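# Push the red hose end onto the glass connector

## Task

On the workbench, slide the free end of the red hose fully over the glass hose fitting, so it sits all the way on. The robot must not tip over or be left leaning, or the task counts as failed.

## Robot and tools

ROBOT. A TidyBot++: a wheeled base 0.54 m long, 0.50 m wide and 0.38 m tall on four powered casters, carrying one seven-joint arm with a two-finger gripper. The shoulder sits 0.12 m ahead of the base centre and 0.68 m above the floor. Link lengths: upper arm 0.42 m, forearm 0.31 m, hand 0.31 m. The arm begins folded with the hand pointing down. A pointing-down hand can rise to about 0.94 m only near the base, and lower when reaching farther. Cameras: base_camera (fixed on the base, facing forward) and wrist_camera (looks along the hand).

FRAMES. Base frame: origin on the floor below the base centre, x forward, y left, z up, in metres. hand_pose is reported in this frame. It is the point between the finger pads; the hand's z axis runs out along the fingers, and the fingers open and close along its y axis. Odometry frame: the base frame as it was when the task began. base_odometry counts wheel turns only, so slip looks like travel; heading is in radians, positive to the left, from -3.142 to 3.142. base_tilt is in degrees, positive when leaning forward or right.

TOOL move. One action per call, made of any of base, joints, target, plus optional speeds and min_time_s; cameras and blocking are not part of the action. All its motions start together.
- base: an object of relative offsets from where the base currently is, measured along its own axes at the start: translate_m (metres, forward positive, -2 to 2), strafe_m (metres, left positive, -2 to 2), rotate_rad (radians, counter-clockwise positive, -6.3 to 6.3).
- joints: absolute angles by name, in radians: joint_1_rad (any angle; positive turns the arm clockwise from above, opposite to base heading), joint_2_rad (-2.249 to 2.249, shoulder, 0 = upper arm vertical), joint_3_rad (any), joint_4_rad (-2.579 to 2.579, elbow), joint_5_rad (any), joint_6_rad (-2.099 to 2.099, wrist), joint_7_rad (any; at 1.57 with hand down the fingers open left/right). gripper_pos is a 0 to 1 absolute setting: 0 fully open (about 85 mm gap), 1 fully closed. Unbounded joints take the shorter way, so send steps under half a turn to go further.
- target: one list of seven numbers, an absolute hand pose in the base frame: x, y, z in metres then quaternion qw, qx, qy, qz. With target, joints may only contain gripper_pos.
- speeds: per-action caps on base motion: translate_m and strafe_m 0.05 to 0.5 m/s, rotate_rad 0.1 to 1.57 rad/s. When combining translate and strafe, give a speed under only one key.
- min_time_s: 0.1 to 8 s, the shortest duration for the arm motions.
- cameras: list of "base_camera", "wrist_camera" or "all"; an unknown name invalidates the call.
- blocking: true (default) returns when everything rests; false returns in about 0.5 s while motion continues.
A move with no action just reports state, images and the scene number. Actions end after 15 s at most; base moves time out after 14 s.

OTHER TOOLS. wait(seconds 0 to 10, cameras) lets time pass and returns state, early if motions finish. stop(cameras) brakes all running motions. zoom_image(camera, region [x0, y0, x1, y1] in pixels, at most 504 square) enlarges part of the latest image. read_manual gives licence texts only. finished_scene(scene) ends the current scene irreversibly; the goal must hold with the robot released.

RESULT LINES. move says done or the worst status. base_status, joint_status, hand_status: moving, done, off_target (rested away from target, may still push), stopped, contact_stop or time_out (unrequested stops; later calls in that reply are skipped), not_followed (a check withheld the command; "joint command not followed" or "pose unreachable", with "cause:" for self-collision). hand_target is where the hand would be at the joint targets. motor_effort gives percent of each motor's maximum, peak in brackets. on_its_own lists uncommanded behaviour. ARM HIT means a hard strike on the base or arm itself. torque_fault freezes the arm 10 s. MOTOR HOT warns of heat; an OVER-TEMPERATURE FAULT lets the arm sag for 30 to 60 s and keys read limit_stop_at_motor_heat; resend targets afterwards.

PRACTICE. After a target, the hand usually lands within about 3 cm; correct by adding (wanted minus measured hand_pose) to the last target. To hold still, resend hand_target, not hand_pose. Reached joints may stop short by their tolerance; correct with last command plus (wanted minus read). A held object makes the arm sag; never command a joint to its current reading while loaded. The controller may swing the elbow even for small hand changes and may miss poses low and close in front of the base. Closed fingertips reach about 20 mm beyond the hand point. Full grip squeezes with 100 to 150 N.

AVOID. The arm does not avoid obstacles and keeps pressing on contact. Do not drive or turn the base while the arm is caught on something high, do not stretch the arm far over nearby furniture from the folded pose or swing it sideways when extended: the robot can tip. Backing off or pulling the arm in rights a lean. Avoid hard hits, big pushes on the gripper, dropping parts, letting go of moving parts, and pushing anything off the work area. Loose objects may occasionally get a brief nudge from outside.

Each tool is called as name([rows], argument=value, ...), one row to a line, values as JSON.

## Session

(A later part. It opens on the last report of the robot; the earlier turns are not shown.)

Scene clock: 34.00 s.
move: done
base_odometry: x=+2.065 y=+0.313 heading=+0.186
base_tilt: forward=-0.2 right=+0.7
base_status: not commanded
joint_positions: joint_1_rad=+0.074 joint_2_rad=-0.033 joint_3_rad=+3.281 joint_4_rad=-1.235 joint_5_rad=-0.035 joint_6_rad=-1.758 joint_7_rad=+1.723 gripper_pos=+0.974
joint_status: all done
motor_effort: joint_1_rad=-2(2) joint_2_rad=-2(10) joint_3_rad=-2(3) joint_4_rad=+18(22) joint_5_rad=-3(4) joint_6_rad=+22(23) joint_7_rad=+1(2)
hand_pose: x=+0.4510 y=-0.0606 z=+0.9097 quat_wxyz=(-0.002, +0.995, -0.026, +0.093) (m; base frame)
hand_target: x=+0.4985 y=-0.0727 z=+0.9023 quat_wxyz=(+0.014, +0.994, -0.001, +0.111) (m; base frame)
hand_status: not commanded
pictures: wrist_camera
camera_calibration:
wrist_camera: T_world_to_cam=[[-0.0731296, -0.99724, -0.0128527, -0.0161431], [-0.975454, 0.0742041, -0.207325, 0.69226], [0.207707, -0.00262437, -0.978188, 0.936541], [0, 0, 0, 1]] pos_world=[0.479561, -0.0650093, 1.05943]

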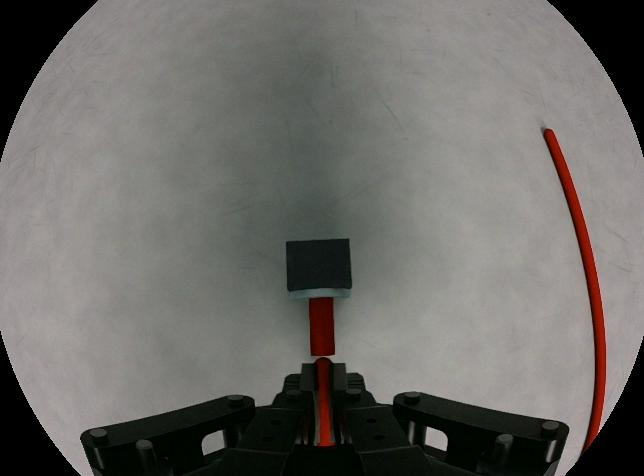

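move(base={"translate_m":-0.008}, speeds={"translate_m":0.05}, cameras=["wrist_camera"])

zoom_image(camera="wrist_camera", region=[260, 180, 390, 380])

move(joints={"gripper_pos":0.6}, cameras=["wrist_camera"])

zoom_image(camera="wrist_camera", region=[260, 200, 390, 400])

Scene clock: 34.77 s.
move: done
base_odometry: x=+2.057 y=+0.312 heading=+0.186
base_tilt: forward=-0.1 right=+0.7
base_status: done
joint_positions: joint_1_rad=+0.074 joint_2_rad=-0.016 joint_3_rad=+3.279 joint_4_rad=-1.221 joint_5_rad=-0.036 joint_6_rad=-1.753 joint_7_rad=+1.723 gripper_pos=+0.974
joint_status: not commanded
motor_effort: joint_1_rad=+0(2) joint_2_rad=-4(7) joint_3_rad=-1(2) joint_4_rad=+16(18) joint_5_rad=+0(4) joint_6_rad=+17(22) joint_7_rad=+1(1)
hand_pose: x=+0.4590 y=-0.0610 z=+0.9093 quat_wxyz=(-0.002, +0.995, -0.025, +0.094) (m; base frame)
hand_target: x=+0.4985 y=-0.0727 z=+0.9023 quat_wxyz=(+0.014, +0.994, -0.001, +0.111) (m; base frame)
hand_status: not commanded
pictures: wrist_camera
camera_calibration:
wrist_camera: T_world_to_cam=[[-0.0712193, -0.997397, -0.0113052, -0.0181587], [-0.975081, 0.0720043, -0.20984, 0.702032], [0.210108, -0.00392115, -0.97767, 0.932844], [0, 0, 0, 1]] pos_world=[0.487247, -0.065003, 1.05912]

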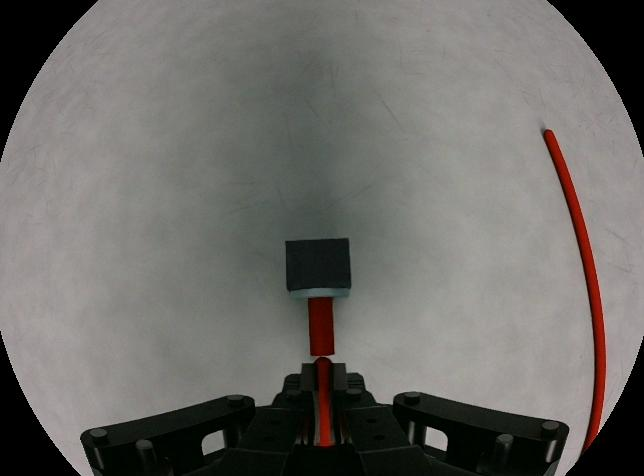

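Scaled by 2.520.

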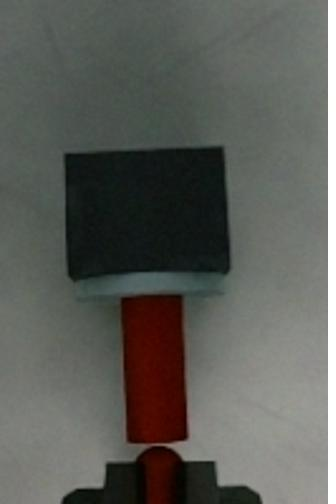

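Scene clock: 35.63 s.
move: done
base_odometry: x=+2.057 y=+0.312 heading=+0.186
base_tilt: forward=-0.1 right=+0.6
base_status: not commanded
joint_positions: joint_1_rad=+0.074 joint_2_rad=+0.047 joint_3_rad=+3.279 joint_4_rad=-1.216 joint_5_rad=-0.036 joint_6_rad=-1.693 joint_7_rad=+1.723 gripper_pos=+0.600
joint_status: all done
motor_effort: joint_1_rad=+0(1) joint_2_rad=-16(18) joint_3_rad=-1(1) joint_4_rad=+15(17) joint_5_rad=+0(1) joint_6_rad=+3(17) joint_7_rad=+1(2)
hand_pose: x=+0.4918 y=-0.0659 z=+0.8917 quat_wxyz=(+0.003, +0.995, -0.026, +0.094) (m; base frame)
hand_target: x=+0.4985 y=-0.0727 z=+0.9023 quat_wxyz=(+0.014, +0.994, -0.001, +0.111) (m; base frame)
hand_status: not commanded
pictures: wrist_camera
camera_calibration:
wrist_camera: T_world_to_cam=[[-0.0730853, -0.997321, -0.00307374, -0.0274652], [-0.974834, 0.0720876, -0.210956, 0.731439], [0.210612, -0.0124214, -0.977491, 0.907744], [0, 0, 0, 1]] pos_world=[0.519842, -0.0688439, 1.04153]

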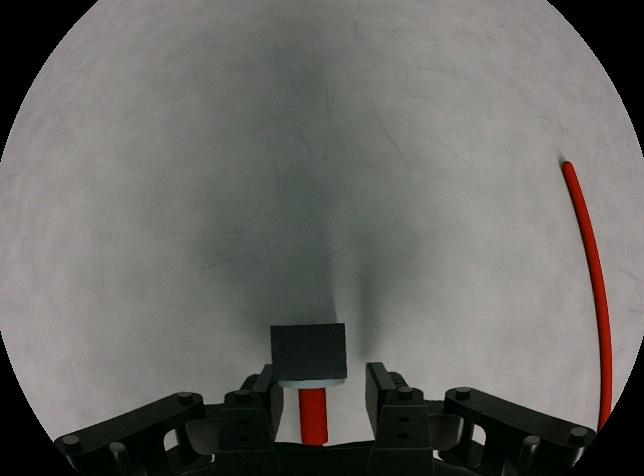

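Scaled by 2.520.

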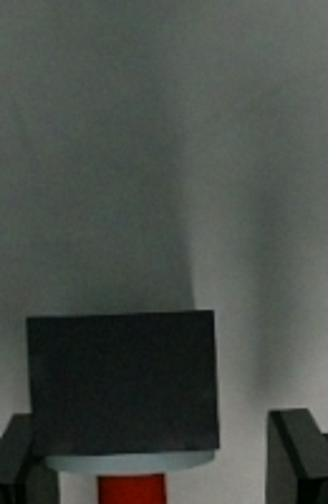

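move(base={"strafe_m":0.005}, speeds={"strafe_m":0.05}, cameras=[])

move(base={"translate_m":-0.035}, speeds={"translate_m":0.1}, cameras=["wrist_camera"])

move(joints={"joint_2_rad":-0.25}, cameras=["wrist_camera"])

zoom_image(camera="wrist_camera", region=[230, 200, 430, 470])

Scene clock: 36.37 s.
move: done
base_odometry: x=+2.056 y=+0.316 heading=+0.186
base_tilt: forward=-0.1 right=+0.7
base_status: done
joint_positions: joint_1_rad=+0.075 joint_2_rad=+0.047 joint_3_rad=+3.279 joint_4_rad=-1.216 joint_5_rad=-0.036 joint_6_rad=-1.693 joint_7_rad=+1.723 gripper_pos=+0.600
joint_status: not commanded
motor_effort: joint_1_rad=+0(3) joint_2_rad=-16(18) joint_3_rad=-1(3) joint_4_rad=+16(16) joint_5_rad=+0(1) joint_6_rad=+3(4) joint_7_rad=+1(2)
hand_pose: x=+0.4917 y=-0.0660 z=+0.8917 quat_wxyz=(+0.003, +0.995, -0.026, +0.094) (m; base frame)
hand_target: x=+0.4985 y=-0.0727 z=+0.9023 quat_wxyz=(+0.014, +0.994, -0.001, +0.111) (m; base frame)
hand_status: not commanded
pictures: none
No camera images: "cameras" was empty.

Scene clock: 37.27 s.
move: done
base_odometry: x=+2.022 y=+0.310 heading=+0.186
base_tilt: forward=-0.2 right=+0.7
base_status: done
joint_positions: joint_1_rad=+0.075 joint_2_rad=+0.046 joint_3_rad=+3.279 joint_4_rad=-1.216 joint_5_rad=-0.036 joint_6_rad=-1.693 joint_7_rad=+1.723 gripper_pos=+0.600
joint_status: not commanded
motor_effort: joint_1_rad=+0(1) joint_2_rad=-16(20) joint_3_rad=+0(2) joint_4_rad=+16(16) joint_5_rad=+0(1) joint_6_rad=+3(3) joint_7_rad=+1(2)
hand_pose: x=+0.4916 y=-0.0660 z=+0.8919 quat_wxyz=(+0.003, +0.995, -0.026, +0.094) (m; base frame)
hand_target: x=+0.4985 y=-0.0727 z=+0.9023 quat_wxyz=(+0.014, +0.994, -0.001, +0.111) (m; base frame)
hand_status: not commanded
pictures: wrist_camera
camera_calibration:
wrist_camera: T_world_to_cam=[[-0.0733801, -0.997299, -0.00318232, -0.0273108], [-0.974683, 0.0723911, -0.211546, 0.731868], [0.211205, -0.0124215, -0.977363, 0.907636], [0, 0, 0, 1]] pos_world=[0.519638, -0.0689435, 1.04183]

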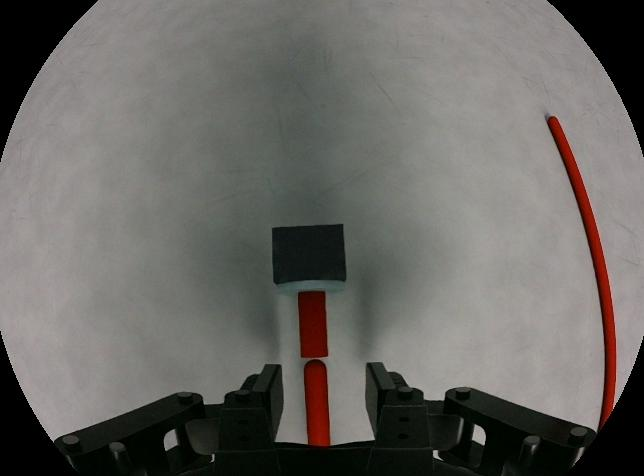

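Scene clock: 38.63 s.
move: done
base_odometry: x=+2.022 y=+0.310 heading=+0.186
base_tilt: forward=-0.1 right=+0.7
base_status: not commanded
joint_positions: joint_1_rad=+0.075 joint_2_rad=-0.252 joint_3_rad=+3.279 joint_4_rad=-1.216 joint_5_rad=-0.036 joint_6_rad=-1.693 joint_7_rad=+1.723 gripper_pos=+0.600
joint_status: all done
motor_effort: joint_1_rad=+0(1) joint_2_rad=-5(18) joint_3_rad=-1(2) joint_4_rad=+14(17) joint_5_rad=+0(1) joint_6_rad=+5(6) joint_7_rad=+1(2)
hand_pose: x=+0.4135 y=-0.0602 z=+0.9933 quat_wxyz=(+0.010, +0.970, -0.025, +0.241) (m; base frame)
hand_target: x=+0.4181 y=-0.0664 z=+1.0045 quat_wxyz=(+0.025, +0.966, -0.001, +0.256) (m; base frame)
hand_status: not commanded
pictures: wrist_camera
camera_calibration:
wrist_camera: T_world_to_cam=[[-0.0724606, -0.997368, -0.00258787, -0.02787], [-0.869683, 0.0644539, -0.489385, 0.908774], [0.488264, -0.0332105, -0.872064, 0.802815], [0, 0, 0, 1]] pos_world=[0.39634, -0.0597087, 1.14477]

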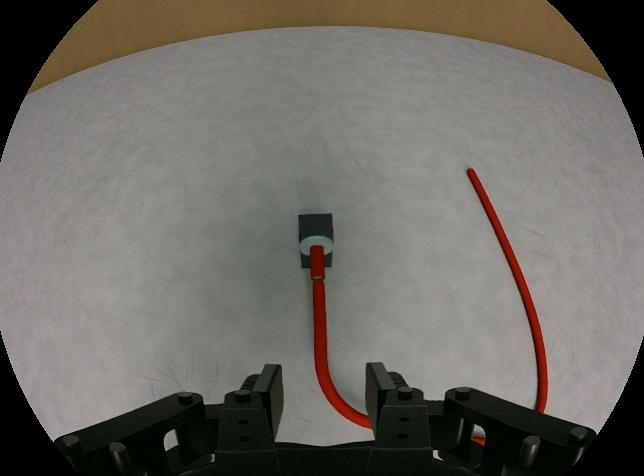

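Scaled by 1.867.

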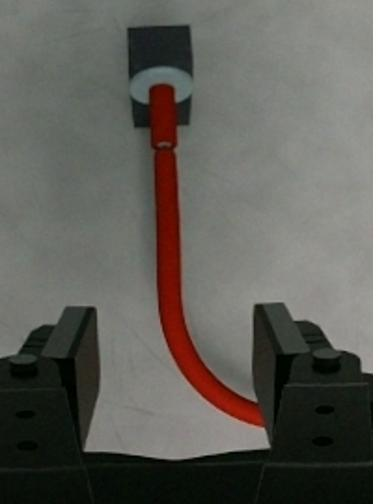

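zoom_image(camera="wrist_camera", region=[286, 200, 346, 300])

Scaled by 5.040.

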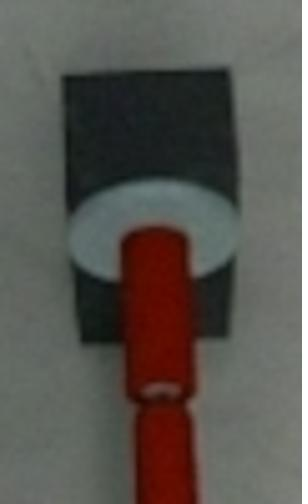

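move(base={"strafe_m":0.003}, speeds={"strafe_m":0.05}, joints={"joint_2_rad":0.02}, min_time_s=1, cameras=["wrist_camera"])

zoom_image(camera="wrist_camera", region=[250, 200, 380, 400])

Scene clock: 41.07 s.
move: done
base_odometry: x=+2.021 y=+0.313 heading=+0.186
base_tilt: forward=+0.0 right=+0.7
base_status: done
joint_positions: joint_1_rad=+0.075 joint_2_rad=+0.022 joint_3_rad=+3.280 joint_4_rad=-1.216 joint_5_rad=-0.036 joint_6_rad=-1.693 joint_7_rad=+1.723 gripper_pos=+0.600
joint_status: all done
motor_effort: joint_1_rad=+0(1) joint_2_rad=-15(18) joint_3_rad=-1(3) joint_4_rad=+15(17) joint_5_rad=+0(2) joint_6_rad=+3(6) joint_7_rad=+1(2)
hand_pose: x=+0.4865 y=-0.0657 z=+0.9009 quat_wxyz=(+0.003, +0.994, -0.026, +0.106) (m; base frame)
hand_target: x=+0.4929 y=-0.0722 z=+0.9119 quat_wxyz=(+0.015, +0.992, -0.001, +0.124) (m; base frame)
hand_status: not commanded
pictures: wrist_camera
camera_calibration:
wrist_camera: T_world_to_cam=[[-0.0734108, -0.997297, -0.00311923, -0.0273626], [-0.969342, 0.0720878, -0.234904, 0.747138], [0.234494, -0.0142209, -0.972014, 0.901265], [0, 0, 0, 1]] pos_world=[0.510882, -0.0683314, 1.05146]

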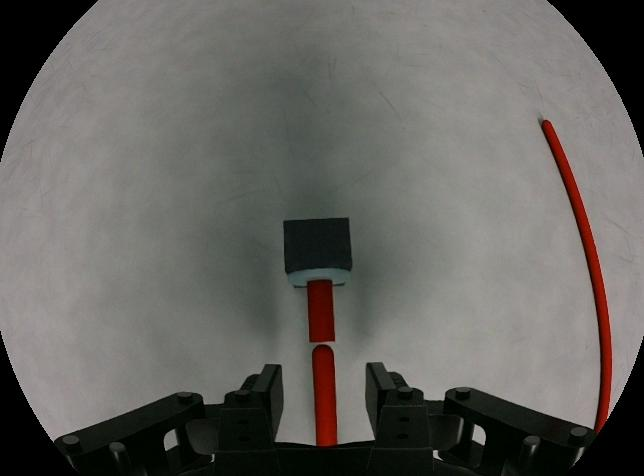

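Scaled by 2.520.

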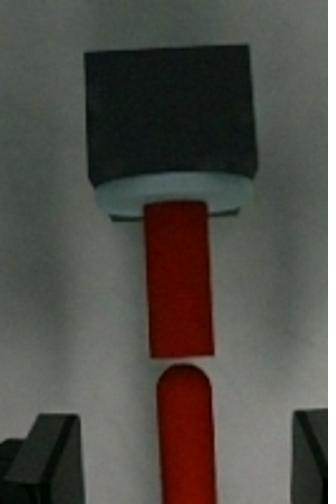

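move(base={"translate_m":0.008}, speeds={"translate_m":0.05}, cameras=[])

move(joints={"gripper_pos":1.0}, cameras=["wrist_camera"])

move(base={"translate_m":0.015}, speeds={"translate_m":0.05}, cameras=["wrist_camera"])

zoom_image(camera="wrist_camera", region=[250, 200, 380, 400])

Scene clock: 41.87 s.
move: done
base_odometry: x=+2.029 y=+0.314 heading=+0.186
base_tilt: forward=-0.1 right=+0.6
base_status: done
joint_positions: joint_1_rad=+0.075 joint_2_rad=+0.023 joint_3_rad=+3.280 joint_4_rad=-1.216 joint_5_rad=-0.036 joint_6_rad=-1.693 joint_7_rad=+1.723 gripper_pos=+0.600
joint_status: not commanded
motor_effort: joint_1_rad=+0(1) joint_2_rad=-15(18) joint_3_rad=-1(1) joint_4_rad=+15(17) joint_5_rad=+0(1) joint_6_rad=+3(4) joint_7_rad=+1(2)
hand_pose: x=+0.4867 y=-0.0657 z=+0.9007 quat_wxyz=(+0.003, +0.994, -0.026, +0.106) (m; base frame)
hand_target: x=+0.4929 y=-0.0722 z=+0.9119 quat_wxyz=(+0.015, +0.992, -0.001, +0.124) (m; base frame)
hand_status: not commanded
pictures: none
No camera images: "cameras" was empty.

Scene clock: 42.63 s.
move: off_target
base_odometry: x=+2.029 y=+0.314 heading=+0.186
base_tilt: forward=-0.2 right=+0.8
base_status: not commanded
joint_positions: joint_1_rad=+0.075 joint_2_rad=+0.023 joint_3_rad=+3.280 joint_4_rad=-1.216 joint_5_rad=-0.036 joint_6_rad=-1.693 joint_7_rad=+1.723 gripper_pos=+0.967
joint_status: gripper_pos off_target (ended at +0.967, target +1.000)
motor_effort: joint_1_rad=-1(2) joint_2_rad=-14(15) joint_3_rad=-1(3) joint_4_rad=+15(16) joint_5_rad=-1(4) joint_6_rad=+3(4) joint_7_rad=+1(2)
hand_pose: x=+0.4866 y=-0.0663 z=+0.9007 quat_wxyz=(+0.003, +0.994, -0.026, +0.106) (m; base frame)
hand_target: x=+0.4929 y=-0.0722 z=+0.9119 quat_wxyz=(+0.015, +0.992, -0.001, +0.124) (m; base frame)
hand_status: not commanded
pictures: wrist_camera
camera_calibration:
wrist_camera: T_world_to_cam=[[-0.0747176, -0.997201, -0.00276443, -0.0276398], [-0.969408, 0.0732846, -0.234258, 0.746746], [0.233805, -0.0148233, -0.972171, 0.901395], [0, 0, 0, 1]] pos_world=[0.511086, -0.0689257, 1.05116]

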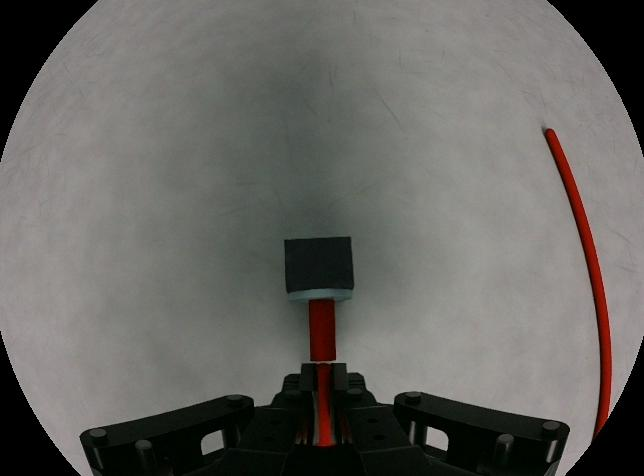

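Scene clock: 43.33 s.
move: done
base_odometry: x=+2.043 y=+0.317 heading=+0.186
base_tilt: forward=-0.1 right=+0.7
base_status: done
joint_positions: joint_1_rad=+0.079 joint_2_rad=+0.013 joint_3_rad=+3.282 joint_4_rad=-1.216 joint_5_rad=-0.033 joint_6_rad=-1.728 joint_7_rad=+1.723 gripper_pos=+0.967
joint_status: not commanded
motor_effort: joint_1_rad=-2(3) joint_2_rad=-12(14) joint_3_rad=-3(4) joint_4_rad=+21(23) joint_5_rad=-4(6) joint_6_rad=+14(19) joint_7_rad=+1(1)
hand_pose: x=+0.4734 y=-0.0667 z=+0.9020 quat_wxyz=(+0.002, +0.995, -0.029, +0.093) (m; base frame)
hand_target: x=+0.4929 y=-0.0722 z=+0.9119 quat_wxyz=(+0.015, +0.992, -0.001, +0.124) (m; base frame)
hand_status: not commanded
pictures: wrist_camera
camera_calibration:
wrist_camera: T_world_to_cam=[[-0.0800159, -0.996783, -0.00452303, -0.024806], [-0.97466, 0.0791893, -0.209205, 0.714599], [0.20889, -0.0123313, -0.977861, 0.922775], [0, 0, 0, 1]] pos_world=[0.501748, -0.0699358, 1.05173]

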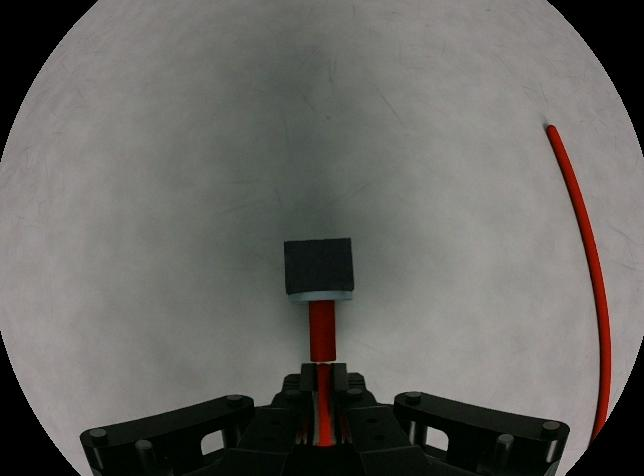

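Scaled by 2.520.

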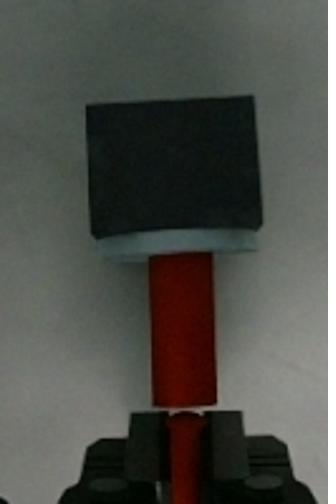

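move(base={"translate_m":0.008}, speeds={"translate_m":0.05}, cameras=["wrist_camera"])

zoom_image(camera="wrist_camera", region=[250, 200, 380, 400])

Scene clock: 44.07 s.
move: done
base_odometry: x=+2.051 y=+0.319 heading=+0.186
base_tilt: forward=-0.1 right=+0.6
base_status: done
joint_positions: joint_1_rad=+0.081 joint_2_rad=+0.008 joint_3_rad=+3.283 joint_4_rad=-1.218 joint_5_rad=-0.031 joint_6_rad=-1.744 joint_7_rad=+1.723 gripper_pos=+0.967
joint_status: not commanded
motor_effort: joint_1_rad=-2(4) joint_2_rad=-11(12) joint_3_rad=-2(4) joint_4_rad=+23(25) joint_5_rad=-4(8) joint_6_rad=+19(24) joint_7_rad=+1(1)
hand_pose: x=+0.4666 y=-0.0671 z=+0.9024 quat_wxyz=(+0.002, +0.996, -0.031, +0.087) (m; base frame)
hand_target: x=+0.4929 y=-0.0722 z=+0.9119 quat_wxyz=(+0.015, +0.992, -0.001, +0.124) (m; base frame)
hand_status: not commanded
pictures: wrist_camera
camera_calibration:
wrist_camera: T_world_to_cam=[[-0.0833375, -0.996509, -0.00499333, -0.023834], [-0.976918, 0.082686, -0.196964, 0.698367], [0.19669, -0.0115364, -0.980398, 0.932609], [0, 0, 0, 1]] pos_world=[0.496826, -0.070737, 1.05176]

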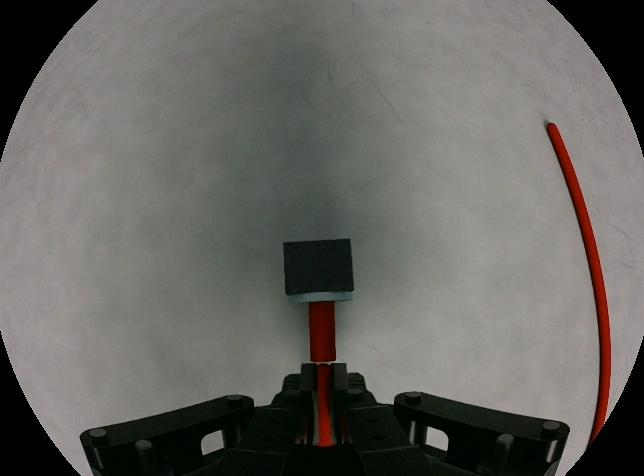

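Scaled by 2.520.

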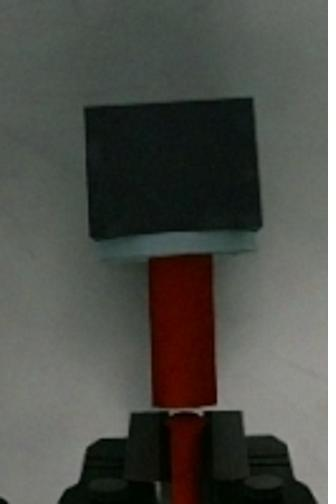

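move(base={"translate_m":-0.018}, speeds={"translate_m":0.05}, cameras=[])

move(joints={"gripper_pos":0.6}, cameras=["wrist_camera"])

zoom_image(camera="wrist_camera", region=[250, 200, 380, 400])

move(joints={"joint_2_rad":-0.25}, cameras=["wrist_camera"])

zoom_image(camera="wrist_camera", region=[286, 200, 346, 300])

Scene clock: 45.00 s.
move: done
base_odometry: x=+2.033 y=+0.315 heading=+0.186
base_tilt: forward=-0.1 right=+0.7
base_status: done
joint_positions: joint_1_rad=+0.077 joint_2_rad=+0.019 joint_3_rad=+3.280 joint_4_rad=-1.216 joint_5_rad=-0.033 joint_6_rad=-1.701 joint_7_rad=+1.724 gripper_pos=+0.967
joint_status: not commanded
motor_effort: joint_1_rad=+1(4) joint_2_rad=-15(17) joint_3_rad=+0(3) joint_4_rad=+17(22) joint_5_rad=+1(5) joint_6_rad=+5(18) joint_7_rad=+1(1)
hand_pose: x=+0.4831 y=-0.0672 z=+0.9015 quat_wxyz=(+0.004, +0.994, -0.027, +0.104) (m; base frame)
hand_target: x=+0.4929 y=-0.0722 z=+0.9119 quat_wxyz=(+0.015, +0.992, -0.001, +0.124) (m; base frame)
hand_status: not commanded
pictures: none
No camera images: "cameras" was empty.

Scene clock: 45.77 s.
move: done
base_odometry: x=+2.033 y=+0.315 heading=+0.186
base_tilt: forward=-0.2 right=+0.8
base_status: not commanded
joint_positions: joint_1_rad=+0.077 joint_2_rad=+0.019 joint_3_rad=+3.280 joint_4_rad=-1.216 joint_5_rad=-0.033 joint_6_rad=-1.701 joint_7_rad=+1.724 gripper_pos=+0.600
joint_status: all done
motor_effort: joint_1_rad=+0(1) joint_2_rad=-15(15) joint_3_rad=-1(1) joint_4_rad=+15(17) joint_5_rad=+0(2) joint_6_rad=+3(5) joint_7_rad=+1(2)
hand_pose: x=+0.4831 y=-0.0672 z=+0.9015 quat_wxyz=(+0.004, +0.994, -0.027, +0.104) (m; base frame)
hand_target: x=+0.4929 y=-0.0722 z=+0.9119 quat_wxyz=(+0.015, +0.992, -0.001, +0.124) (m; base frame)
hand_status: not commanded
pictures: wrist_camera
camera_calibration:
wrist_camera: T_world_to_cam=[[-0.0764826, -0.99707, -0.00108969, -0.0294845], [-0.970349, 0.0746841, -0.229881, 0.740256], [0.229289, -0.0165246, -0.973218, 0.906004], [0, 0, 0, 1]] pos_world=[0.508314, -0.0697122, 1.05188]

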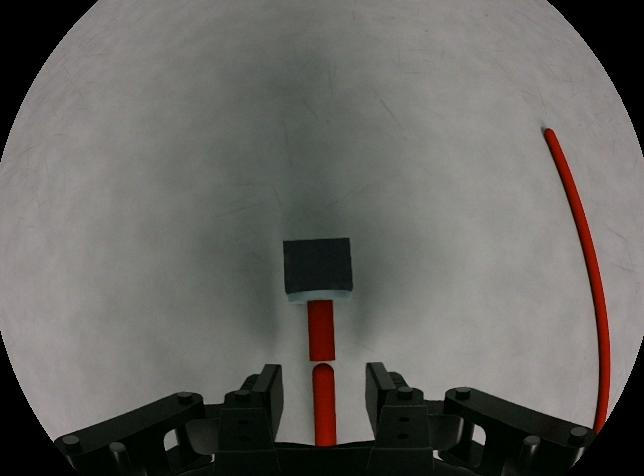

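Scaled by 2.520.

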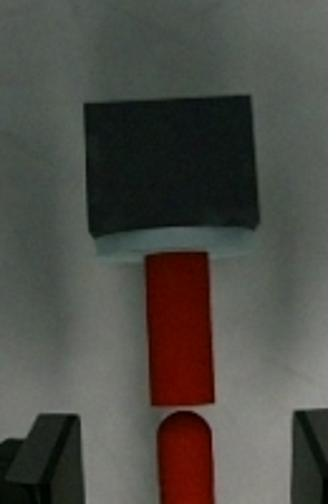

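Scene clock: 47.27 s.
move: done
base_odometry: x=+2.033 y=+0.315 heading=+0.186
base_tilt: forward=-0.2 right=+0.7
base_status: not commanded
joint_positions: joint_1_rad=+0.077 joint_2_rad=-0.252 joint_3_rad=+3.280 joint_4_rad=-1.216 joint_5_rad=-0.033 joint_6_rad=-1.701 joint_7_rad=+1.724 gripper_pos=+0.600
joint_status: all done
motor_effort: joint_1_rad=+0(1) joint_2_rad=-6(16) joint_3_rad=-1(2) joint_4_rad=+15(17) joint_5_rad=-1(1) joint_6_rad=+5(6) joint_7_rad=+1(2)
hand_pose: x=+0.4109 y=-0.0616 z=+0.9922 quat_wxyz=(+0.011, +0.971, -0.026, +0.237) (m; base frame)
hand_target: x=+0.4181 y=-0.0664 z=+1.0045 quat_wxyz=(+0.025, +0.966, -0.001, +0.256) (m; base frame)
hand_status: not commanded
pictures: wrist_camera
camera_calibration:
wrist_camera: T_world_to_cam=[[-0.0761941, -0.997093, -0.000858262, -0.0296319], [-0.873333, 0.0671521, -0.482473, 0.900897], [0.481128, -0.0360121, -0.87591, 0.809646], [0, 0, 0, 1]] pos_world=[0.394982, -0.0608859, 1.14381]

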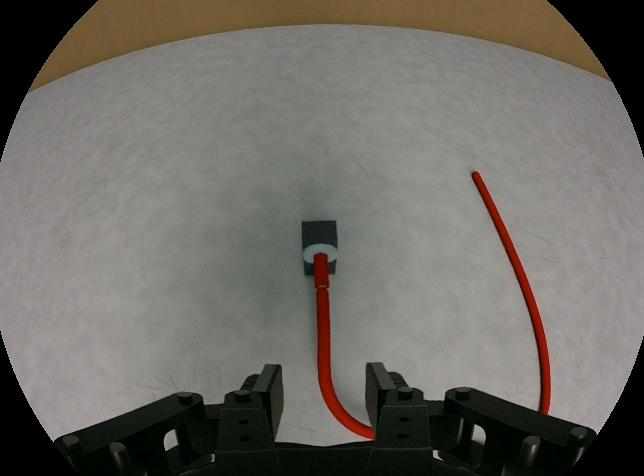

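Scaled by 5.040.

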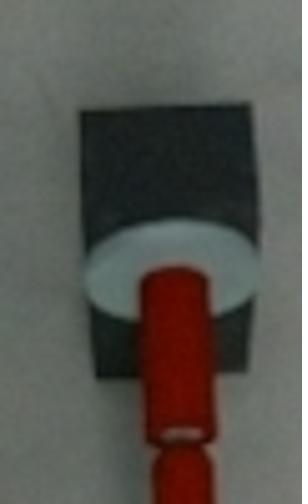

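finished_scene(scene=2)

The scene is finished: the task was done.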